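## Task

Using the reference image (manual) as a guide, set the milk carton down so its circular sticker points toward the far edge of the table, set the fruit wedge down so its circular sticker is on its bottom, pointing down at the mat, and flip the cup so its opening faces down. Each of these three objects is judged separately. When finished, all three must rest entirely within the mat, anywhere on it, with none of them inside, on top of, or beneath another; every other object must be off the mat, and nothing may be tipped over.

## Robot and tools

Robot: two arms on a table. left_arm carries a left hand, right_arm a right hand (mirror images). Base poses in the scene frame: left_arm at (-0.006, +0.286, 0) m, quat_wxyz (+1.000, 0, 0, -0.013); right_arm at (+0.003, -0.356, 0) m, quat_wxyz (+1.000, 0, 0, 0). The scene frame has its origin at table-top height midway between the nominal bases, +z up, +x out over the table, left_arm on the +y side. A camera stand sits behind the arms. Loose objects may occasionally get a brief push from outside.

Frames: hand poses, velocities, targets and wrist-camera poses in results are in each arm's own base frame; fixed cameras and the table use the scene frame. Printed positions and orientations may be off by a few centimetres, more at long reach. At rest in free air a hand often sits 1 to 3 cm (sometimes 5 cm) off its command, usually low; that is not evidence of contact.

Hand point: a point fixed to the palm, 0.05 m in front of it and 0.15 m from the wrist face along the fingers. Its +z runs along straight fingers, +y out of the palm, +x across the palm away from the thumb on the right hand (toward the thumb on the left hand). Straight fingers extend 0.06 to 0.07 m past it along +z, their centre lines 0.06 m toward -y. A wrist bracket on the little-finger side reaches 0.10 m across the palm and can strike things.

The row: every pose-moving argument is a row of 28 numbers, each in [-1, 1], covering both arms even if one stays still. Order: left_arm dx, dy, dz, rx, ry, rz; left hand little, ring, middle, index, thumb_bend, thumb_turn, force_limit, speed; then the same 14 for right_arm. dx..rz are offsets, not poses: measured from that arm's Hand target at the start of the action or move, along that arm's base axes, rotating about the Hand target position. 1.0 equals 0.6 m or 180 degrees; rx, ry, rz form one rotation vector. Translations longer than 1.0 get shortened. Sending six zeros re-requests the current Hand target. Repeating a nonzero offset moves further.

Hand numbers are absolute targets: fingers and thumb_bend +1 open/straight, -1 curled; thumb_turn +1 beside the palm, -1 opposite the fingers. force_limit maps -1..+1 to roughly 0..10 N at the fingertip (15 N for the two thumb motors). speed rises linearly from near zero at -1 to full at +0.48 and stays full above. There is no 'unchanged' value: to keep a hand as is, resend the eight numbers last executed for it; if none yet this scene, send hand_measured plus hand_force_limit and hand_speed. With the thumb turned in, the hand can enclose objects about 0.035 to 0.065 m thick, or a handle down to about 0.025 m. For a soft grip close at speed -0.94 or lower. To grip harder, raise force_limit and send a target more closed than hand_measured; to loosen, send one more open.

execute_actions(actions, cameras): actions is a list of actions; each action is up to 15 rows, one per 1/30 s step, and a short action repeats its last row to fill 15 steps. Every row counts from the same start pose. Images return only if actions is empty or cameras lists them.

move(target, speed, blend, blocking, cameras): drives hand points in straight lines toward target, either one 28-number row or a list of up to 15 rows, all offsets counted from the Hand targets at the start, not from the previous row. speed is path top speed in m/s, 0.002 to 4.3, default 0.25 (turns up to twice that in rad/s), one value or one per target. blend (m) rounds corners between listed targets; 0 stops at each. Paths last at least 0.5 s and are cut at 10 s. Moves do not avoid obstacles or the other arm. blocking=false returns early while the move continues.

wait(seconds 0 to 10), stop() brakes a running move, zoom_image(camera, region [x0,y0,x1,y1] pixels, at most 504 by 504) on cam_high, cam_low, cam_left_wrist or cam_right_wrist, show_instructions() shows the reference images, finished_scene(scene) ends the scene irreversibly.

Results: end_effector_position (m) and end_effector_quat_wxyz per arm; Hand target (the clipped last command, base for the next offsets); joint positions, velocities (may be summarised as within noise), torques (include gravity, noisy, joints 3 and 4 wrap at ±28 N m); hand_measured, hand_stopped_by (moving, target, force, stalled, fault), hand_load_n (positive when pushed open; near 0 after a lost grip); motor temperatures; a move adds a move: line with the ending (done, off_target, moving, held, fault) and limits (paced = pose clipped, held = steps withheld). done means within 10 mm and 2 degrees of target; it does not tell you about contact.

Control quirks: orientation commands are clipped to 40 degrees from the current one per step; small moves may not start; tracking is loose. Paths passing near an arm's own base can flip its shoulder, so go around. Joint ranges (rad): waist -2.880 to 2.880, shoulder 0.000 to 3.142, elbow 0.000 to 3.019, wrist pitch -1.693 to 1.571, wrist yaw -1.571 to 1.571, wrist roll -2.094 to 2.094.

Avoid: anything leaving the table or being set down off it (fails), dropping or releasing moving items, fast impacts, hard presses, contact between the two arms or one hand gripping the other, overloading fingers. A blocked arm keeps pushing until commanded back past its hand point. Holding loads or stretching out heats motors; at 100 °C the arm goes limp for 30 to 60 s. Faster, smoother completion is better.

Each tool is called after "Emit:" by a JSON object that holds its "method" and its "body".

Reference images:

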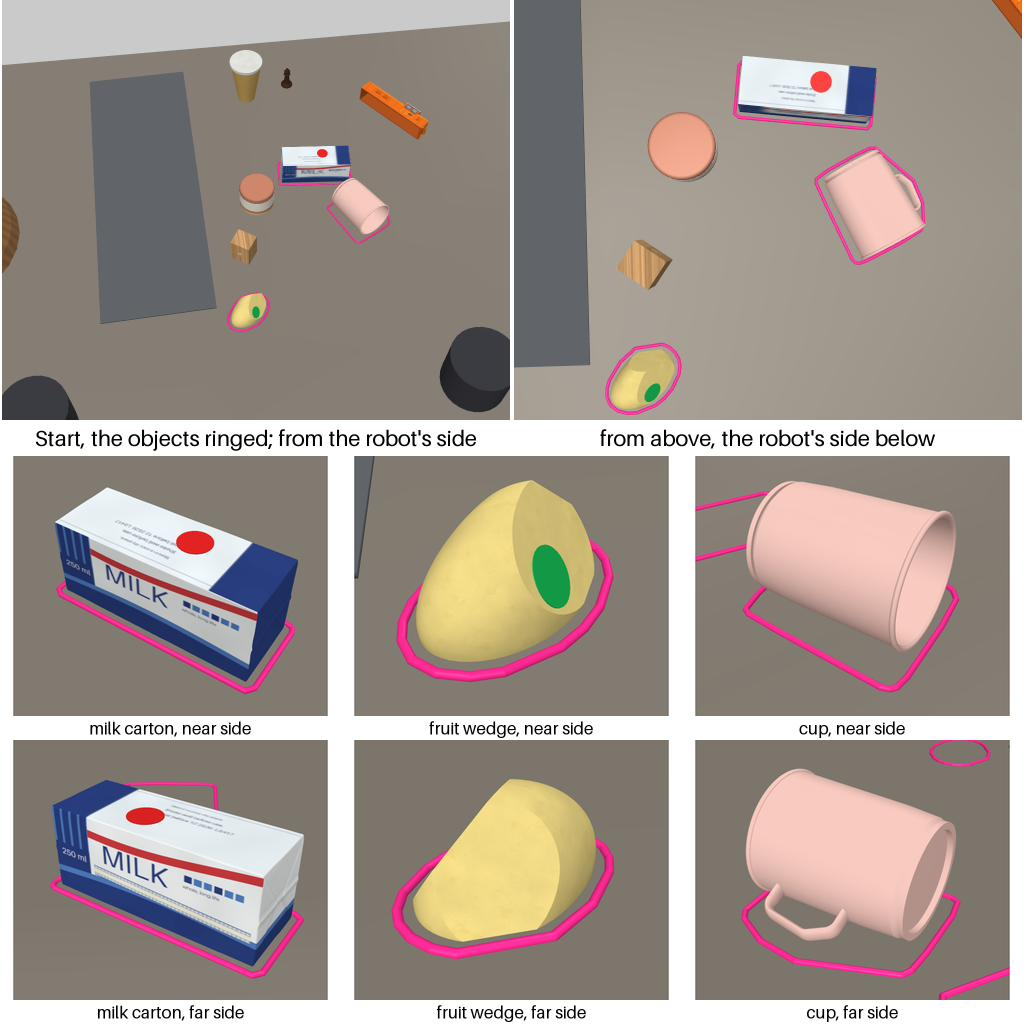

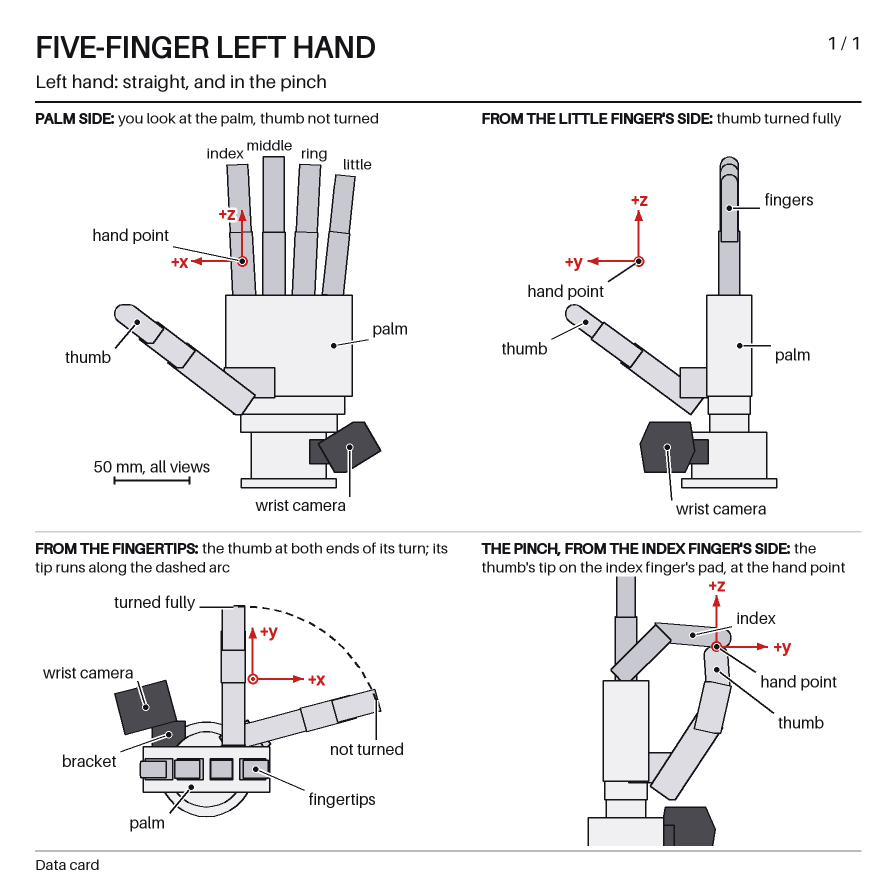

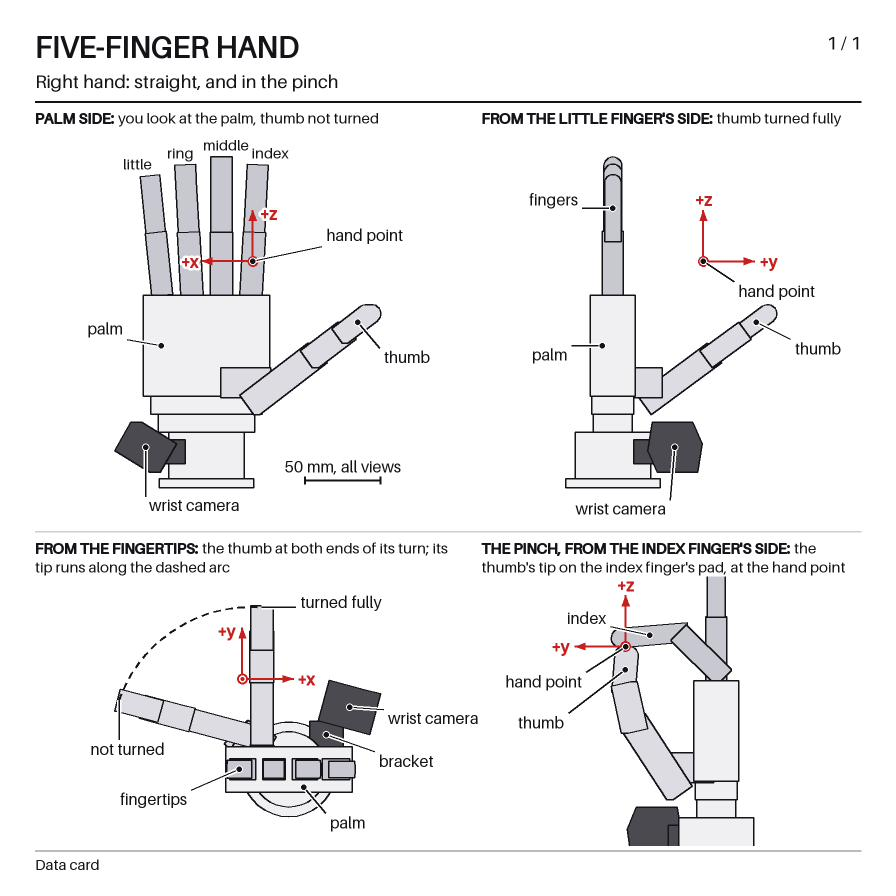

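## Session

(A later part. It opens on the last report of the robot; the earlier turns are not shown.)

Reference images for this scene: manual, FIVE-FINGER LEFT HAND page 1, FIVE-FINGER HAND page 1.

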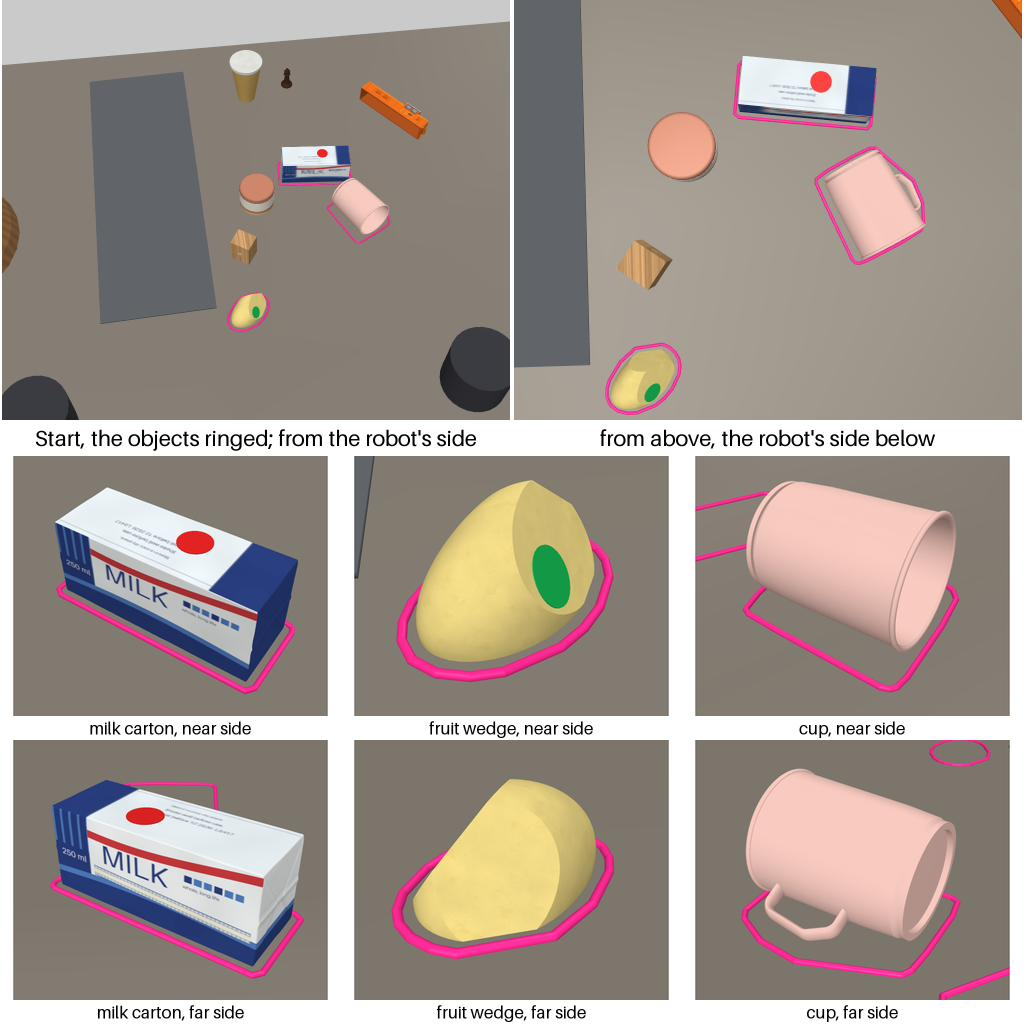

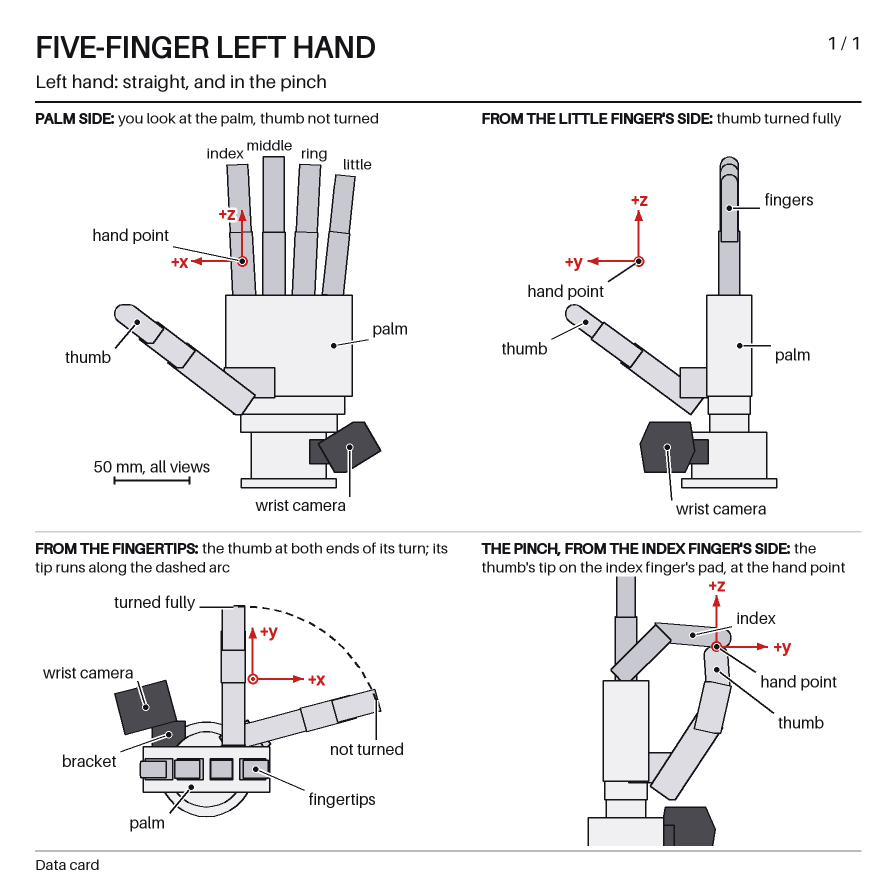

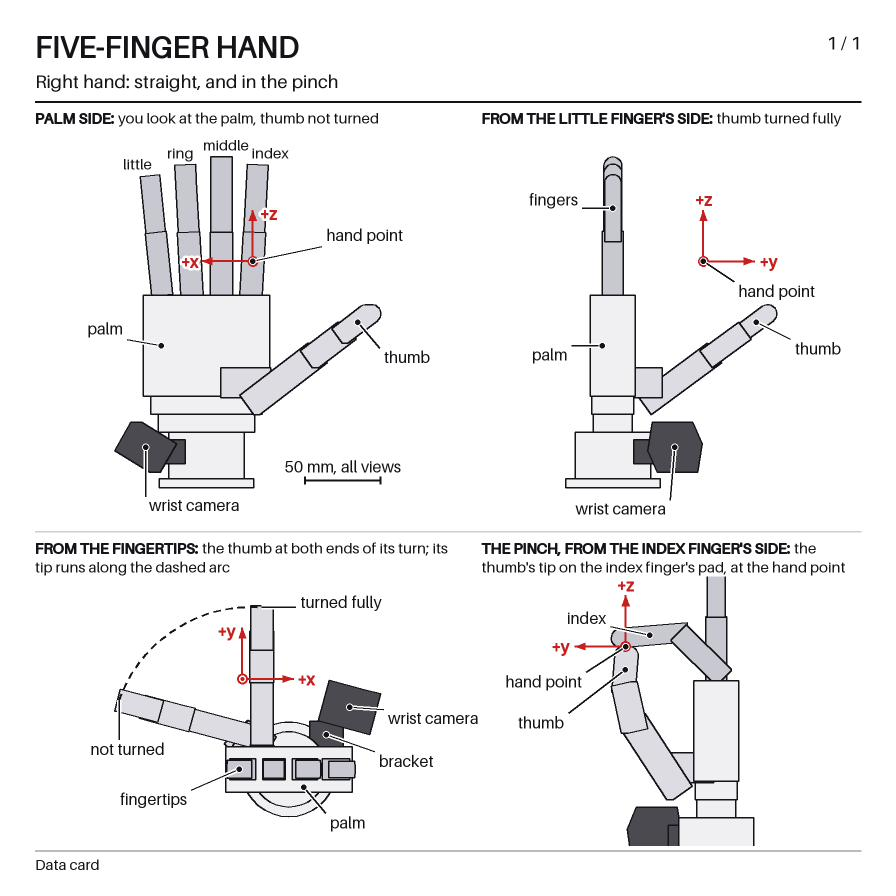

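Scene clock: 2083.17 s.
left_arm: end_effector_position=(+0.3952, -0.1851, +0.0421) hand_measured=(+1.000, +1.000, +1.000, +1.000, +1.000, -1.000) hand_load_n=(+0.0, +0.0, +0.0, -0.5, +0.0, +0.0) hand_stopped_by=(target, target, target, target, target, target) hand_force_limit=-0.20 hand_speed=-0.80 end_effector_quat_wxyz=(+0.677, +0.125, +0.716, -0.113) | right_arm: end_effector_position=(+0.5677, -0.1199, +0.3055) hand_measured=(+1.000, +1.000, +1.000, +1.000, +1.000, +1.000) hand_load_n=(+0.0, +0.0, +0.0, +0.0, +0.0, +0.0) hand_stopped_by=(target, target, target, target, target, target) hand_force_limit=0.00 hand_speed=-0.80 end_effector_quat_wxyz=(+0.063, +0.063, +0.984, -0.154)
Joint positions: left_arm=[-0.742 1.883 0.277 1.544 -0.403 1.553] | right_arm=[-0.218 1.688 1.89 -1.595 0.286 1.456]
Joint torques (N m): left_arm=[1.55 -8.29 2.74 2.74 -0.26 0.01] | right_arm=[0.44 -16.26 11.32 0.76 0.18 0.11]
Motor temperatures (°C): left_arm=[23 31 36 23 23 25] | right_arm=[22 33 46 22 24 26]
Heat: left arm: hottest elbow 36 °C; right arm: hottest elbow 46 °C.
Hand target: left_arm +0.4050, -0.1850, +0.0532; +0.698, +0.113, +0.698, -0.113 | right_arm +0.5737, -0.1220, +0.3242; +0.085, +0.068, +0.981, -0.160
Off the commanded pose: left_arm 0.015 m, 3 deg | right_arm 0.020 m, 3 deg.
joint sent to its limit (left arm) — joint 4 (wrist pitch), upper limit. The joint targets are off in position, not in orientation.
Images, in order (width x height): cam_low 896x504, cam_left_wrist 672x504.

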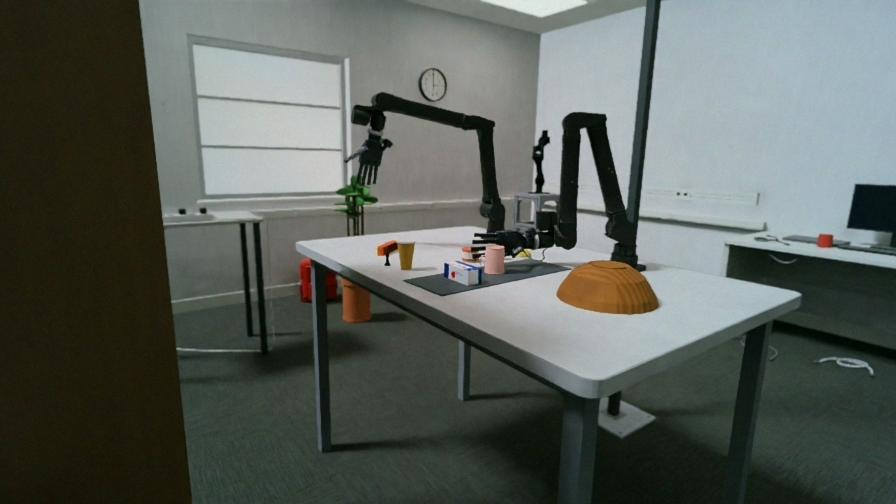

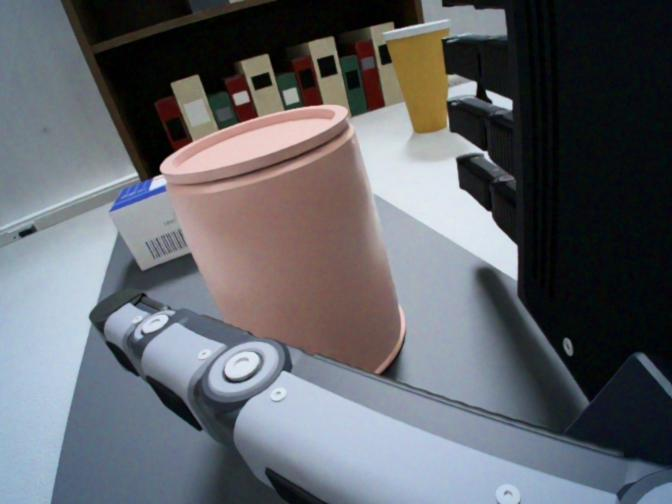

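Emit:
{"method": "move", "body": {"target": [[-0.055,0.018,0.005,0,0,0,1,1,1,1,1,-1,-0.2,-0.8,0,0,0,0,0,0,1,1,1,1,1,1,0,-0.8],[-0.055,0.018,0.28,0,0,0,1,1,1,1,1,-1,-0.2,-0.8,0,0,0,0,0,0,1,1,1,1,1,1,0,-0.8]], "speed": [0.08, 0.2], "blend": [0.005, 0], "cameras": ["cam_high", "cam_low"]}}

Emit:
{"method": "zoom_image", "body": {"camera": "cam_high", "region": [290, 150, 490, 260]}}

Scene clock: 2100.87 s.
left_arm: end_effector_position=(+0.3625, -0.1606, +0.1884) hand_measured=(+1.000, +1.000, +1.000, +1.000, +1.000, -1.000) hand_load_n=(+0.0, +0.0, +0.5, +0.0, +0.0, +0.0) hand_stopped_by=(target, target, target, target, target, target) hand_force_limit=-0.20 hand_speed=-0.80 end_effector_quat_wxyz=(+0.680, +0.127, +0.716, -0.095) | right_arm: end_effector_position=(+0.5677, -0.1199, +0.3055) hand_measured=(+1.000, +1.000, +1.000, +1.000, +1.000, +1.000) hand_load_n=(+0.0, +0.0, +0.0, +0.0, +0.0, +0.0) hand_stopped_by=(target, target, target, target, target, target) hand_force_limit=0.00 hand_speed=-0.80 end_effector_quat_wxyz=(+0.063, +0.063, +0.984, -0.154)
Joint positions: left_arm=[-0.779 0.962 0.259 0.638 -0.463 1.578] | right_arm=[-0.218 1.688 1.89 -1.595 0.286 1.456]
Joint torques (N m): left_arm=[0.73 -3.84 11.19 1.28 -0.11 -0.14] | right_arm=[0.5 -16.21 11.29 0.75 0.18 0.11]
Heat: left arm: hottest elbow 36 °C; right arm: hottest elbow 46 °C.
Hand target: left_arm +0.3720, -0.1742, +0.2212; +0.698, +0.113, +0.698, -0.113 | right_arm +0.5737, -0.1220, +0.3242; +0.085, +0.068, +0.981, -0.160
Off the commanded pose: left_arm 0.037 m, 4 deg | right_arm 0.020 m, 3 deg.
move: off_target (left_arm, right_arm)
Images, in order (width x height): cam_high 896x504, cam_low 896x504.

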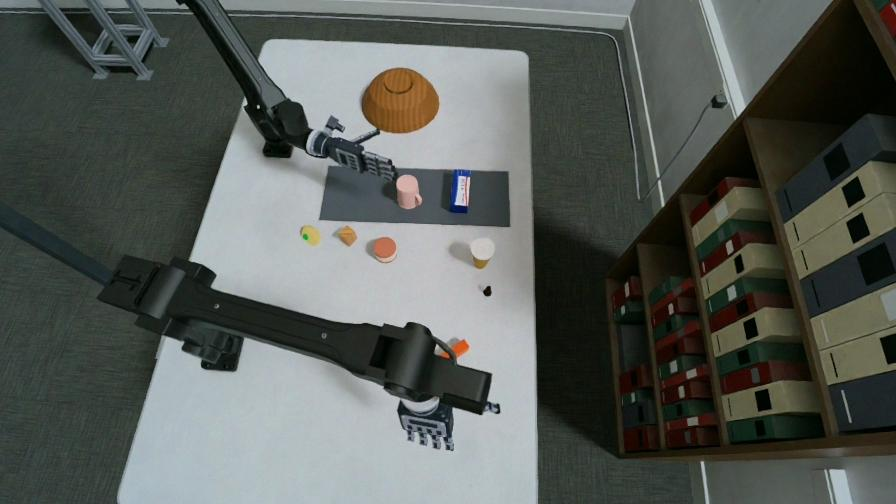

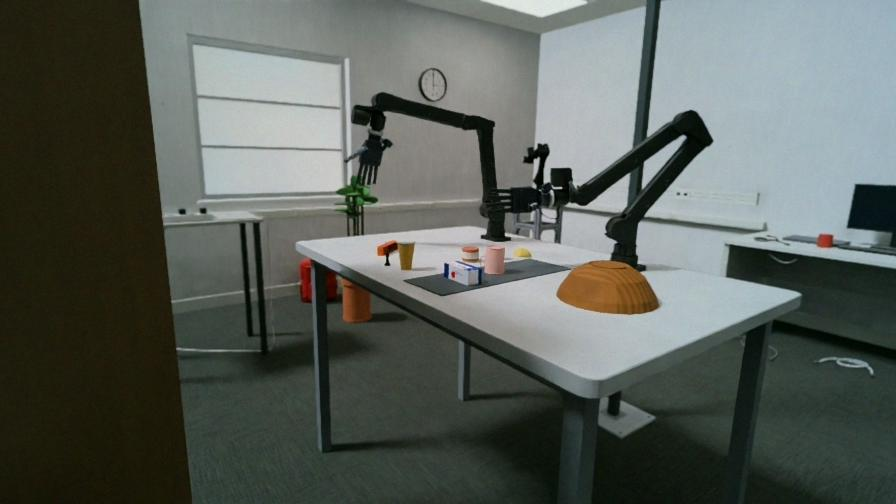

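Scaled by 2.520 from the camera's 896x504 image, which has a finer 1280x720 frame.

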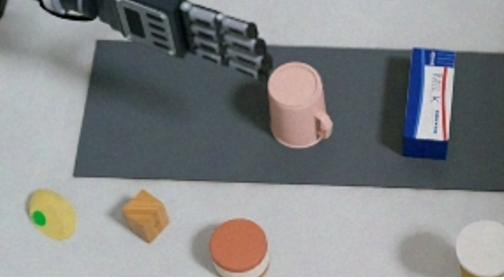

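Emit:
{"method": "zoom_image", "body": {"camera": "cam_high", "region": [290, 215, 335, 255]}}

Emit:
{"method": "zoom_image", "body": {"camera": "cam_low", "region": [500, 235, 550, 270]}}

Emit:
{"method": "show_instructions", "body": {}}

Scaled by 11.200 from the camera's 896x504 image, which has a finer 1280x720 frame.

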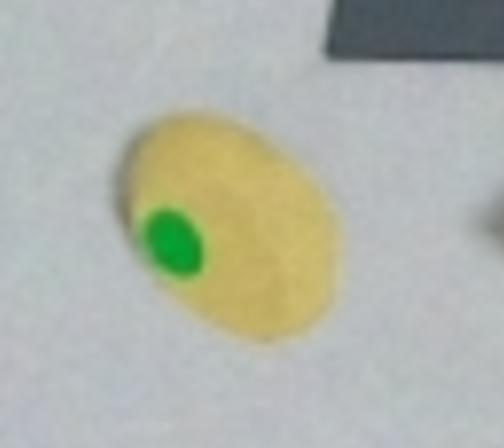

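Scaled by 10.080 from the camera's 896x504 image, which has a finer 1280x720 frame.

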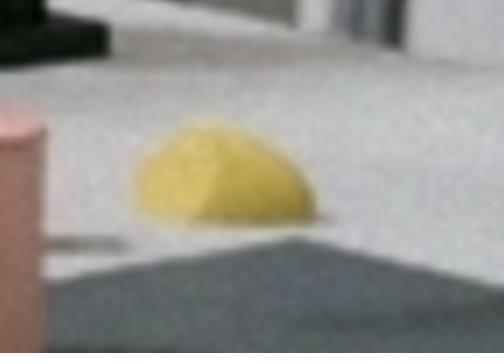

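Reference images for this scene: manual, FIVE-FINGER LEFT HAND page 1, FIVE-FINGER HAND page 1.

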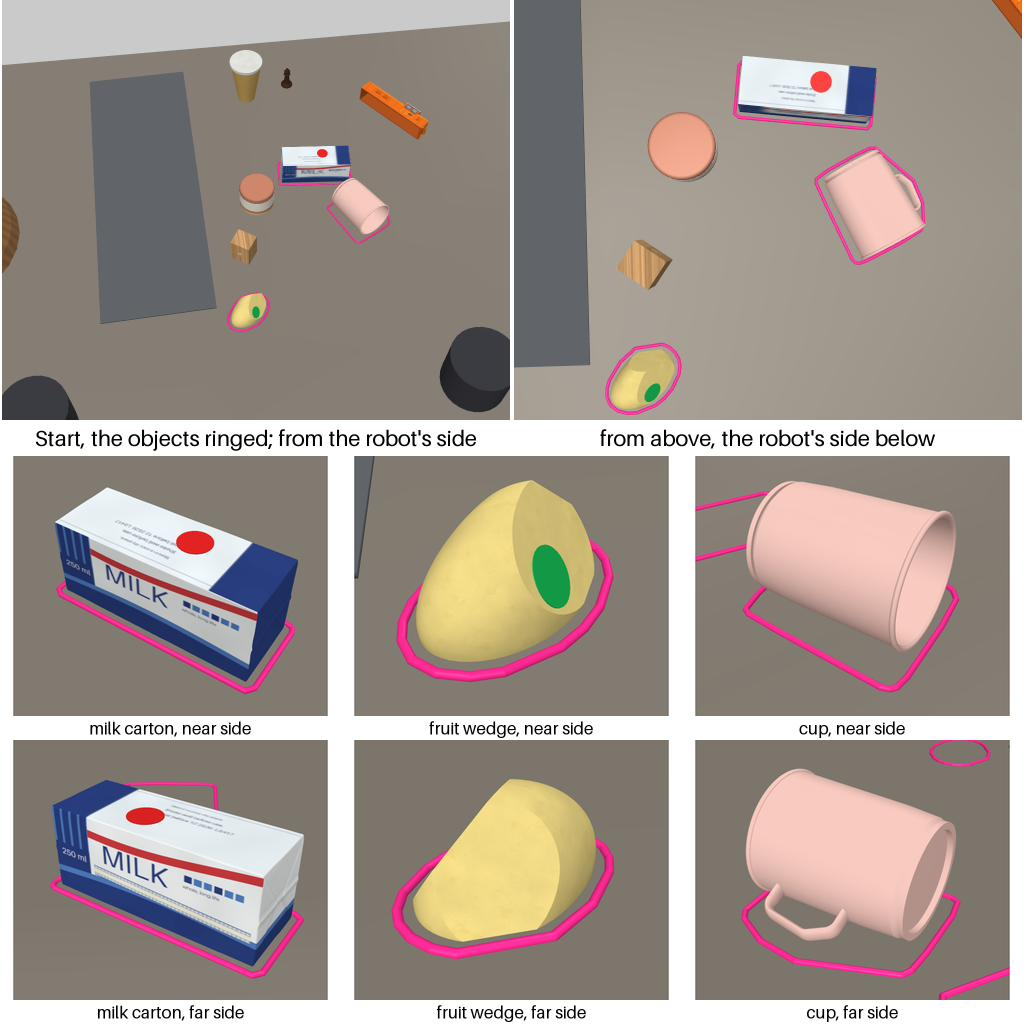

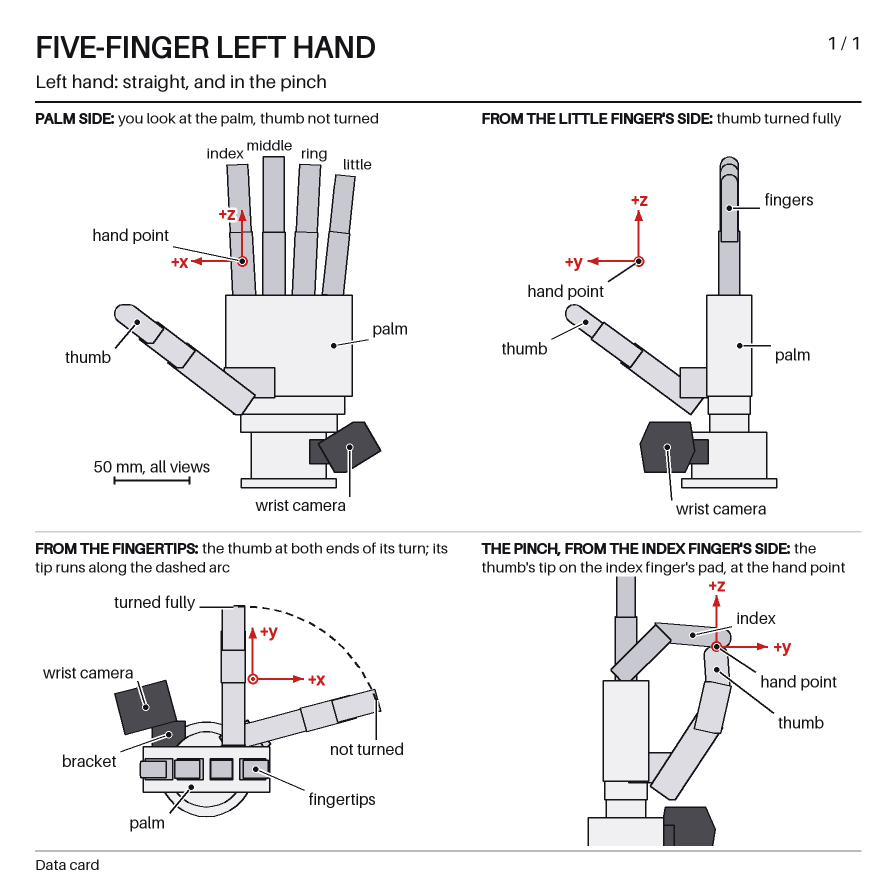

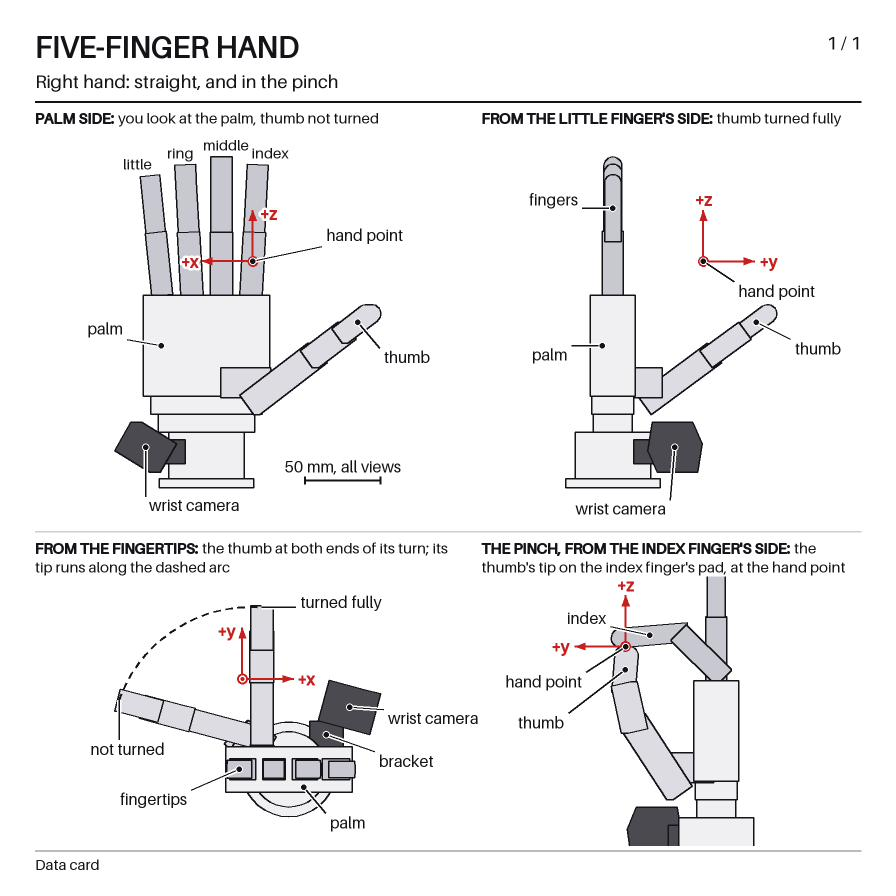

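Emit:
{"method": "move", "body": {"target": [-0.3733, -0.2183, -0.1183, -0.3218, 0.3829, 0.0301, 1,1,0.6,0.6,1,-1,-0.2,0,0,0,0,0,0,0,1,1,1,1,1,1,0,-0.8], "speed": 0.25, "cameras": ["cam_left_wrist", "cam_high"]}}

Emit:
{"method": "zoom_image", "body": {"camera": "cam_left_wrist", "region": [20, 150, 270, 340]}}

Scene clock: 2483.30 s.
left_arm: end_effector_position=(+0.1481, -0.2946, +0.1318) hand_measured=(+1.000, +1.000, +0.600, +0.600, +1.000, -1.000) hand_load_n=(+0.0, +0.0, +0.0, +0.0, +0.0, +0.0) hand_stopped_by=(target, target, target, target, target, target) hand_force_limit=-0.20 hand_speed=0.00 end_effector_quat_wxyz=(+0.173, -0.332, +0.833, -0.407) | right_arm: end_effector_position=(+0.5677, -0.1199, +0.3055) hand_measured=(+1.000, +1.000, +1.000, +1.000, +1.000, +1.000) hand_load_n=(+0.0, +0.0, +0.0, +0.0, +0.0, +0.0) hand_stopped_by=(target, target, target, target, target, target) hand_force_limit=0.00 hand_speed=-0.80 end_effector_quat_wxyz=(+0.063, +0.063, +0.984, -0.154)
Joint positions: left_arm=[-1.142 0.713 0.491 -0.464 -0.277 -0.197] | right_arm=[-0.218 1.688 1.89 -1.595 0.286 1.456]
Joint torques (N m): left_arm=[0.26 -2.32 9.83 1.84 -0.35 -0.17] | right_arm=[0.44 -16.26 11.32 0.76 0.18 0.11]
Motor temperatures (°C): left_arm=[23 29 43 23 23 25] | right_arm=[22 33 46 22 24 26]
Heat: left arm: hottest elbow 43 °C; right arm: hottest elbow 46 °C.
Hand target: left_arm +0.1480, -0.3052, +0.1502; +0.172, -0.329, +0.824, -0.429 | right_arm +0.5737, -0.1220, +0.3242; +0.085, +0.068, +0.981, -0.160
Off the commanded pose: left_arm 0.021 m, 3 deg | right_arm 0.020 m, 3 deg.
move: off_target (left_arm, right_arm)
Images, in order (width x height): cam_high 896x504, cam_left_wrist 672x504.

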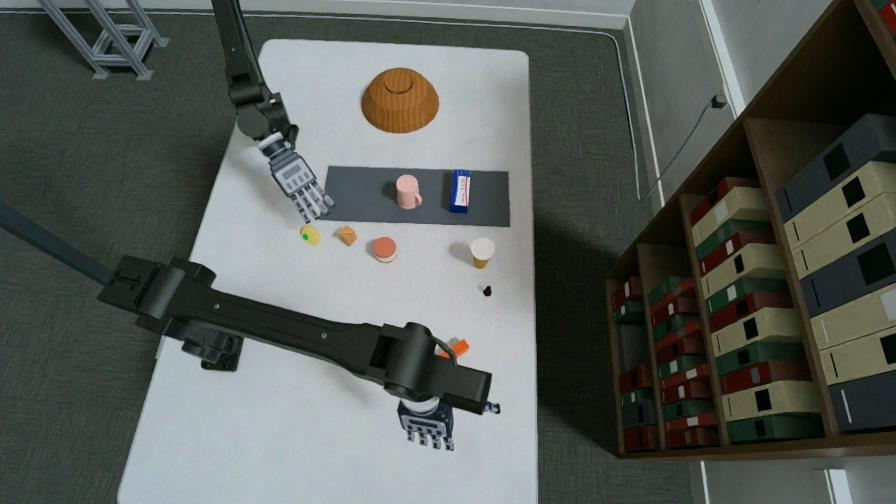

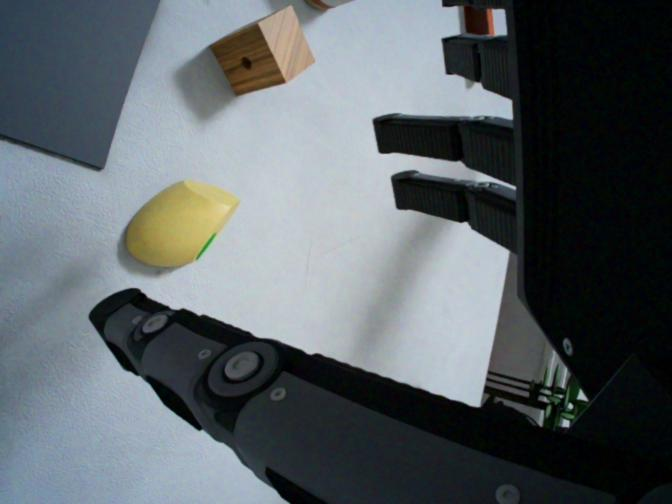

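Scaled by 2.016 from the camera's 672x504 image, which has a finer 960x720 frame.

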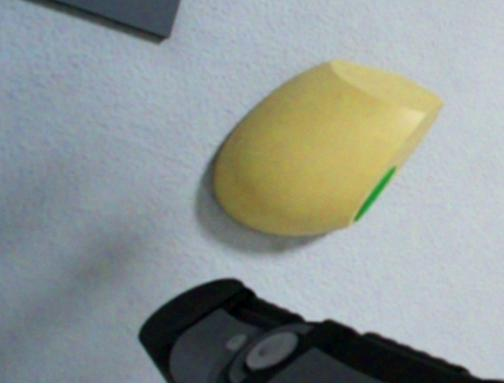

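Emit:
{"method": "move", "body": {"target": [0.0017, -0.0083, -0.0417, -0.0236, -0.0449, 0.2129, 1,1,0.45,0.45,1,-1,-0.2,0,0,0,0,0,0,0,1,1,1,1,1,1,0,-0.8], "speed": 0.2, "cameras": ["cam_left_wrist", "cam_high"]}}

Emit:
{"method": "zoom_image", "body": {"camera": "cam_left_wrist", "region": [20, 150, 270, 340]}}

Scene clock: 2707.80 s.
left_arm: end_effector_position=(+0.1510, -0.2883, +0.1019) hand_measured=(+1.000, +1.000, +0.450, +0.450, +1.000, -1.000) hand_load_n=(+0.0, +0.0, +0.0, +0.0, +0.0, -0.5) hand_stopped_by=(target, target, target, target, target, target) hand_force_limit=-0.20 hand_speed=0.00 end_effector_quat_wxyz=(+0.360, -0.552, +0.650, -0.379) | right_arm: end_effector_position=(+0.5677, -0.1199, +0.3055) hand_measured=(+1.000, +1.000, +1.000, +1.000, +1.000, +1.000) hand_load_n=(+0.0, +0.0, +0.0, +0.0, -0.5, +0.0) hand_stopped_by=(target, target, target, target, target, target) hand_force_limit=0.00 hand_speed=-0.80 end_effector_quat_wxyz=(+0.063, +0.063, +0.984, -0.154)
Joint positions: left_arm=[-1.529 1.029 0.557 -0.813 -1.078 -1.194] | right_arm=[-0.218 1.688 1.89 -1.595 0.286 1.456]
Joint torques (N m): left_arm=[0.26 -3.31 10.99 0.05 -1.13 -0.17] | right_arm=[0.44 -16.32 11.33 0.79 0.17 0.11]
Heat: left arm: hottest elbow 40 °C; right arm: hottest elbow 46 °C.
Hand target: left_arm +0.1490, -0.3102, +0.1252; +0.347, -0.556, +0.640, -0.400 | right_arm +0.5737, -0.1220, +0.3242; +0.085, +0.068, +0.981, -0.160
Off the commanded pose: left_arm 0.032 m, 3 deg | right_arm 0.020 m, 3 deg.
move: off_target (left_arm, right_arm)
Images, in order (width x height): cam_high 896x504, cam_left_wrist 672x504.

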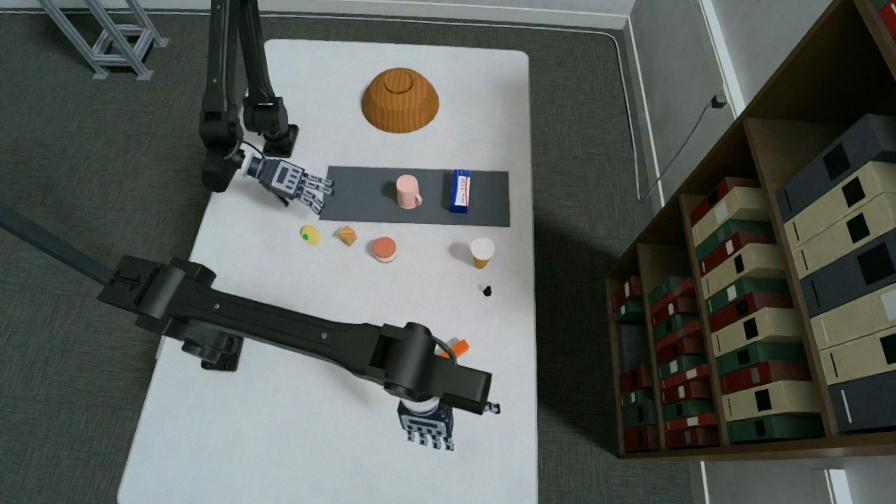

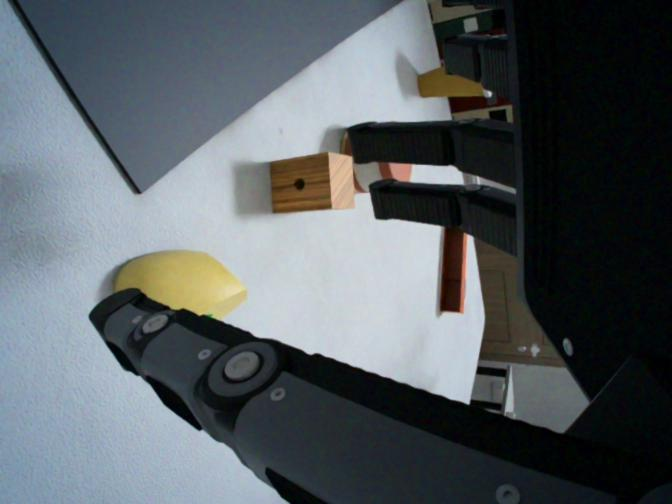

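Scaled by 2.016 from the camera's 672x504 image, which has a finer 960x720 frame.

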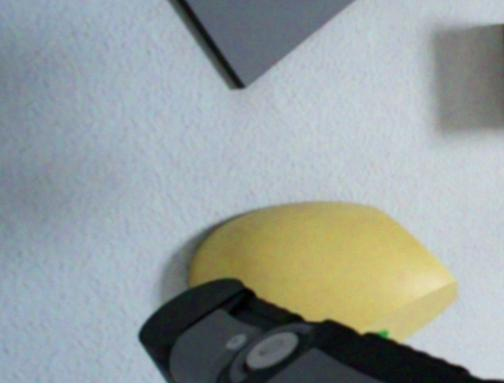

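Emit:
{"method": "move", "body": {"target": [-0.005, -0.0408, -0.05, 0, 0, 0, 1,1,0.45,0.45,0.8,-1,-0.2,-0.5,0,0,0,0,0,0,1,1,1,1,1,1,0,-0.8], "speed": 0.12, "cameras": ["cam_left_wrist", "cam_low"]}}

Emit:
{"method": "zoom_image", "body": {"camera": "cam_low", "region": [480, 220, 560, 275]}}

Scene clock: 2768.27 s.
left_arm: end_effector_position=(+0.1469, -0.3072, +0.0740) hand_measured=(+1.000, +1.000, +0.450, +0.450, +0.800, -1.000) hand_load_n=(+0.0, +0.0, +0.0, +0.0, +0.0, +0.0) hand_stopped_by=(target, target, target, target, target, target) hand_force_limit=-0.20 hand_speed=-0.50 end_effector_quat_wxyz=(+0.365, -0.547, +0.655, -0.373) | right_arm: end_effector_position=(+0.5677, -0.1199, +0.3055) hand_measured=(+1.000, +1.000, +1.000, +1.000, +1.000, +1.000) hand_load_n=(+0.0, +0.0, +0.0, +0.0, +0.0, +0.0) hand_stopped_by=(target, target, target, target, target, target) hand_force_limit=0.00 hand_speed=-0.80 end_effector_quat_wxyz=(+0.063, +0.063, +0.984, -0.154)
Joint positions: left_arm=[-1.547 1.162 0.564 -0.735 -1.083 -1.226] | right_arm=[-0.218 1.688 1.89 -1.595 0.286 1.456]
Joint torques (N m): left_arm=[0.5 -4.6 10.19 1.06 -1.14 -0.15] | right_arm=[0.32 -16.26 11.32 0.79 0.17 0.12]
Heat: left arm: hottest elbow 42 °C; right arm: hottest elbow 46 °C.
Hand target: left_arm +0.1460, -0.3347, +0.0952; +0.347, -0.556, +0.640, -0.400 | right_arm +0.5737, -0.1220, +0.3242; +0.085, +0.068, +0.981, -0.160
Off the commanded pose: left_arm 0.035 m, 4 deg | right_arm 0.020 m, 3 deg.
move: off_target (left_arm, right_arm)
Images, in order (width x height): cam_low 896x504, cam_left_wrist 672x504.

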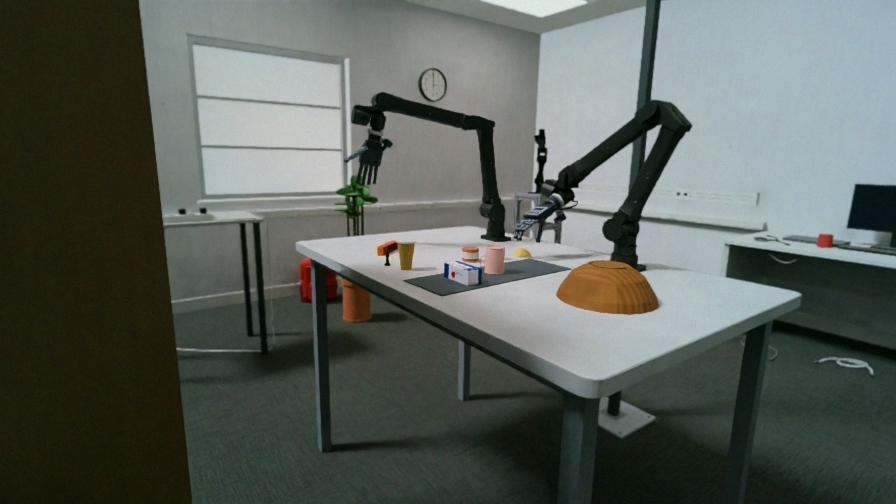

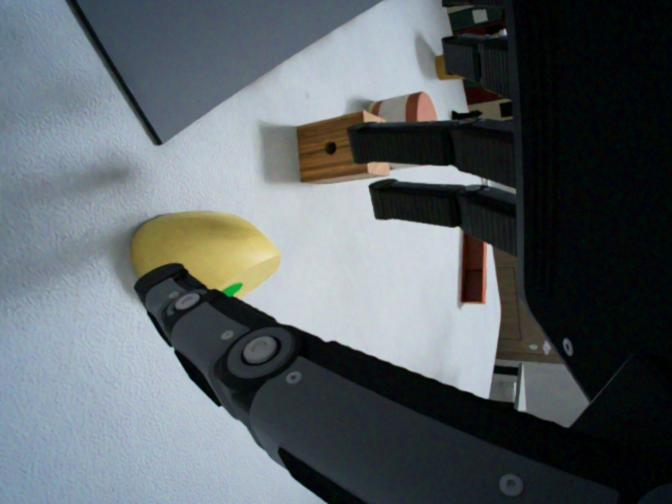

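Scaled by 6.300 from the camera's 896x504 image, which has a finer 1280x720 frame.

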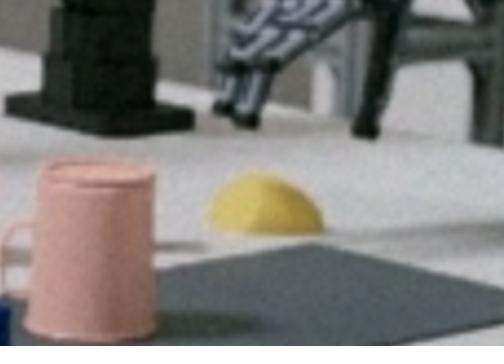

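Emit:
{"method": "move", "body": {"target": [-0.0183, 0.0017, -0.0433, 0, 0, 0, 1,1,0.45,0.45,0.8,-1,-0.2,-0.5,0,0,0,0,0,0,1,1,1,1,1,1,0,-0.8], "speed": 0.08, "cameras": ["cam_left_wrist", "cam_low"]}}

Emit:
{"method": "zoom_image", "body": {"camera": "cam_low", "region": [480, 220, 560, 275]}}

Scene clock: 2815.93 s.
left_arm: end_effector_position=(+0.1382, -0.3176, +0.0589) hand_measured=(+1.000, +1.000, +0.450, +0.450, +0.800, -1.000) hand_load_n=(+0.0, +0.0, +0.0, +0.0, +0.0, +0.0) hand_stopped_by=(target, target, target, target, target, target) hand_force_limit=-0.20 hand_speed=-0.50 end_effector_quat_wxyz=(+0.358, -0.553, +0.648, -0.381) | right_arm: end_effector_position=(+0.5677, -0.1199, +0.3055) hand_measured=(+1.000, +1.000, +1.000, +1.000, +1.000, +1.000) hand_load_n=(+0.0, +0.0, +0.0, +0.0, +0.0, +0.0) hand_stopped_by=(target, target, target, target, target, target) hand_force_limit=0.00 hand_speed=-0.80 end_effector_quat_wxyz=(+0.063, +0.063, +0.984, -0.154)
Joint positions: left_arm=[-1.581 1.23 0.564 -0.711 -1.092 -1.304] | right_arm=[-0.218 1.688 1.89 -1.595 0.286 1.456]
Joint torques (N m): left_arm=[0.26 -5.13 7.61 1.01 -1.15 -0.19] | right_arm=[0.5 -16.32 11.29 0.77 0.18 0.11]
Heat: left arm: hottest elbow 42 °C; right arm: hottest elbow 46 °C.
Hand target: left_arm +0.1351, -0.3336, +0.0692; +0.347, -0.556, +0.640, -0.400 | right_arm +0.5737, -0.1220, +0.3242; +0.085, +0.068, +0.981, -0.160
Off the commanded pose: left_arm 0.019 m, 3 deg | right_arm 0.020 m, 3 deg.
move: off_target (left_arm, right_arm)
Images, in order (width x height): cam_low 896x504, cam_left_wrist 672x504.

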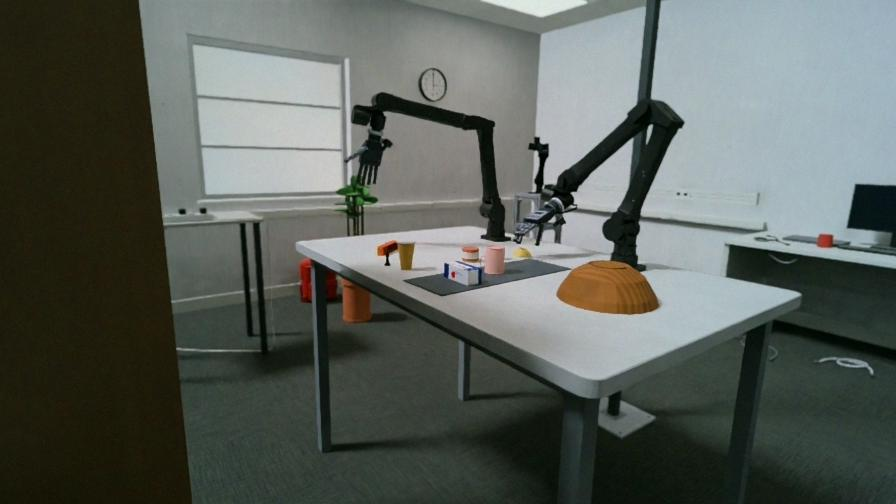

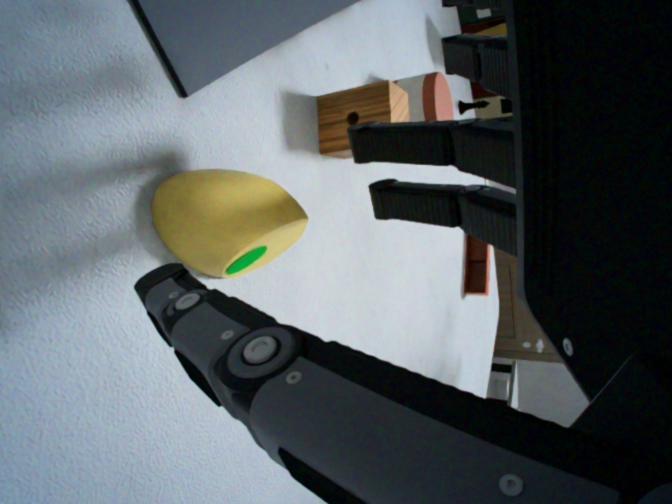

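Scaled by 6.300 from the camera's 896x504 image, which has a finer 1280x720 frame.

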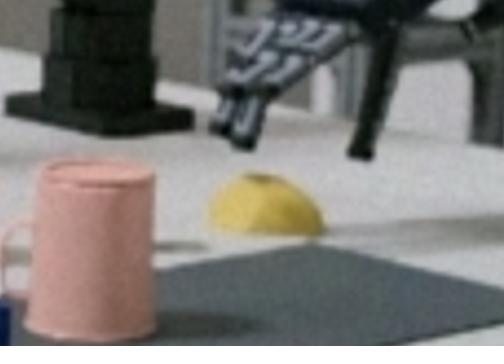

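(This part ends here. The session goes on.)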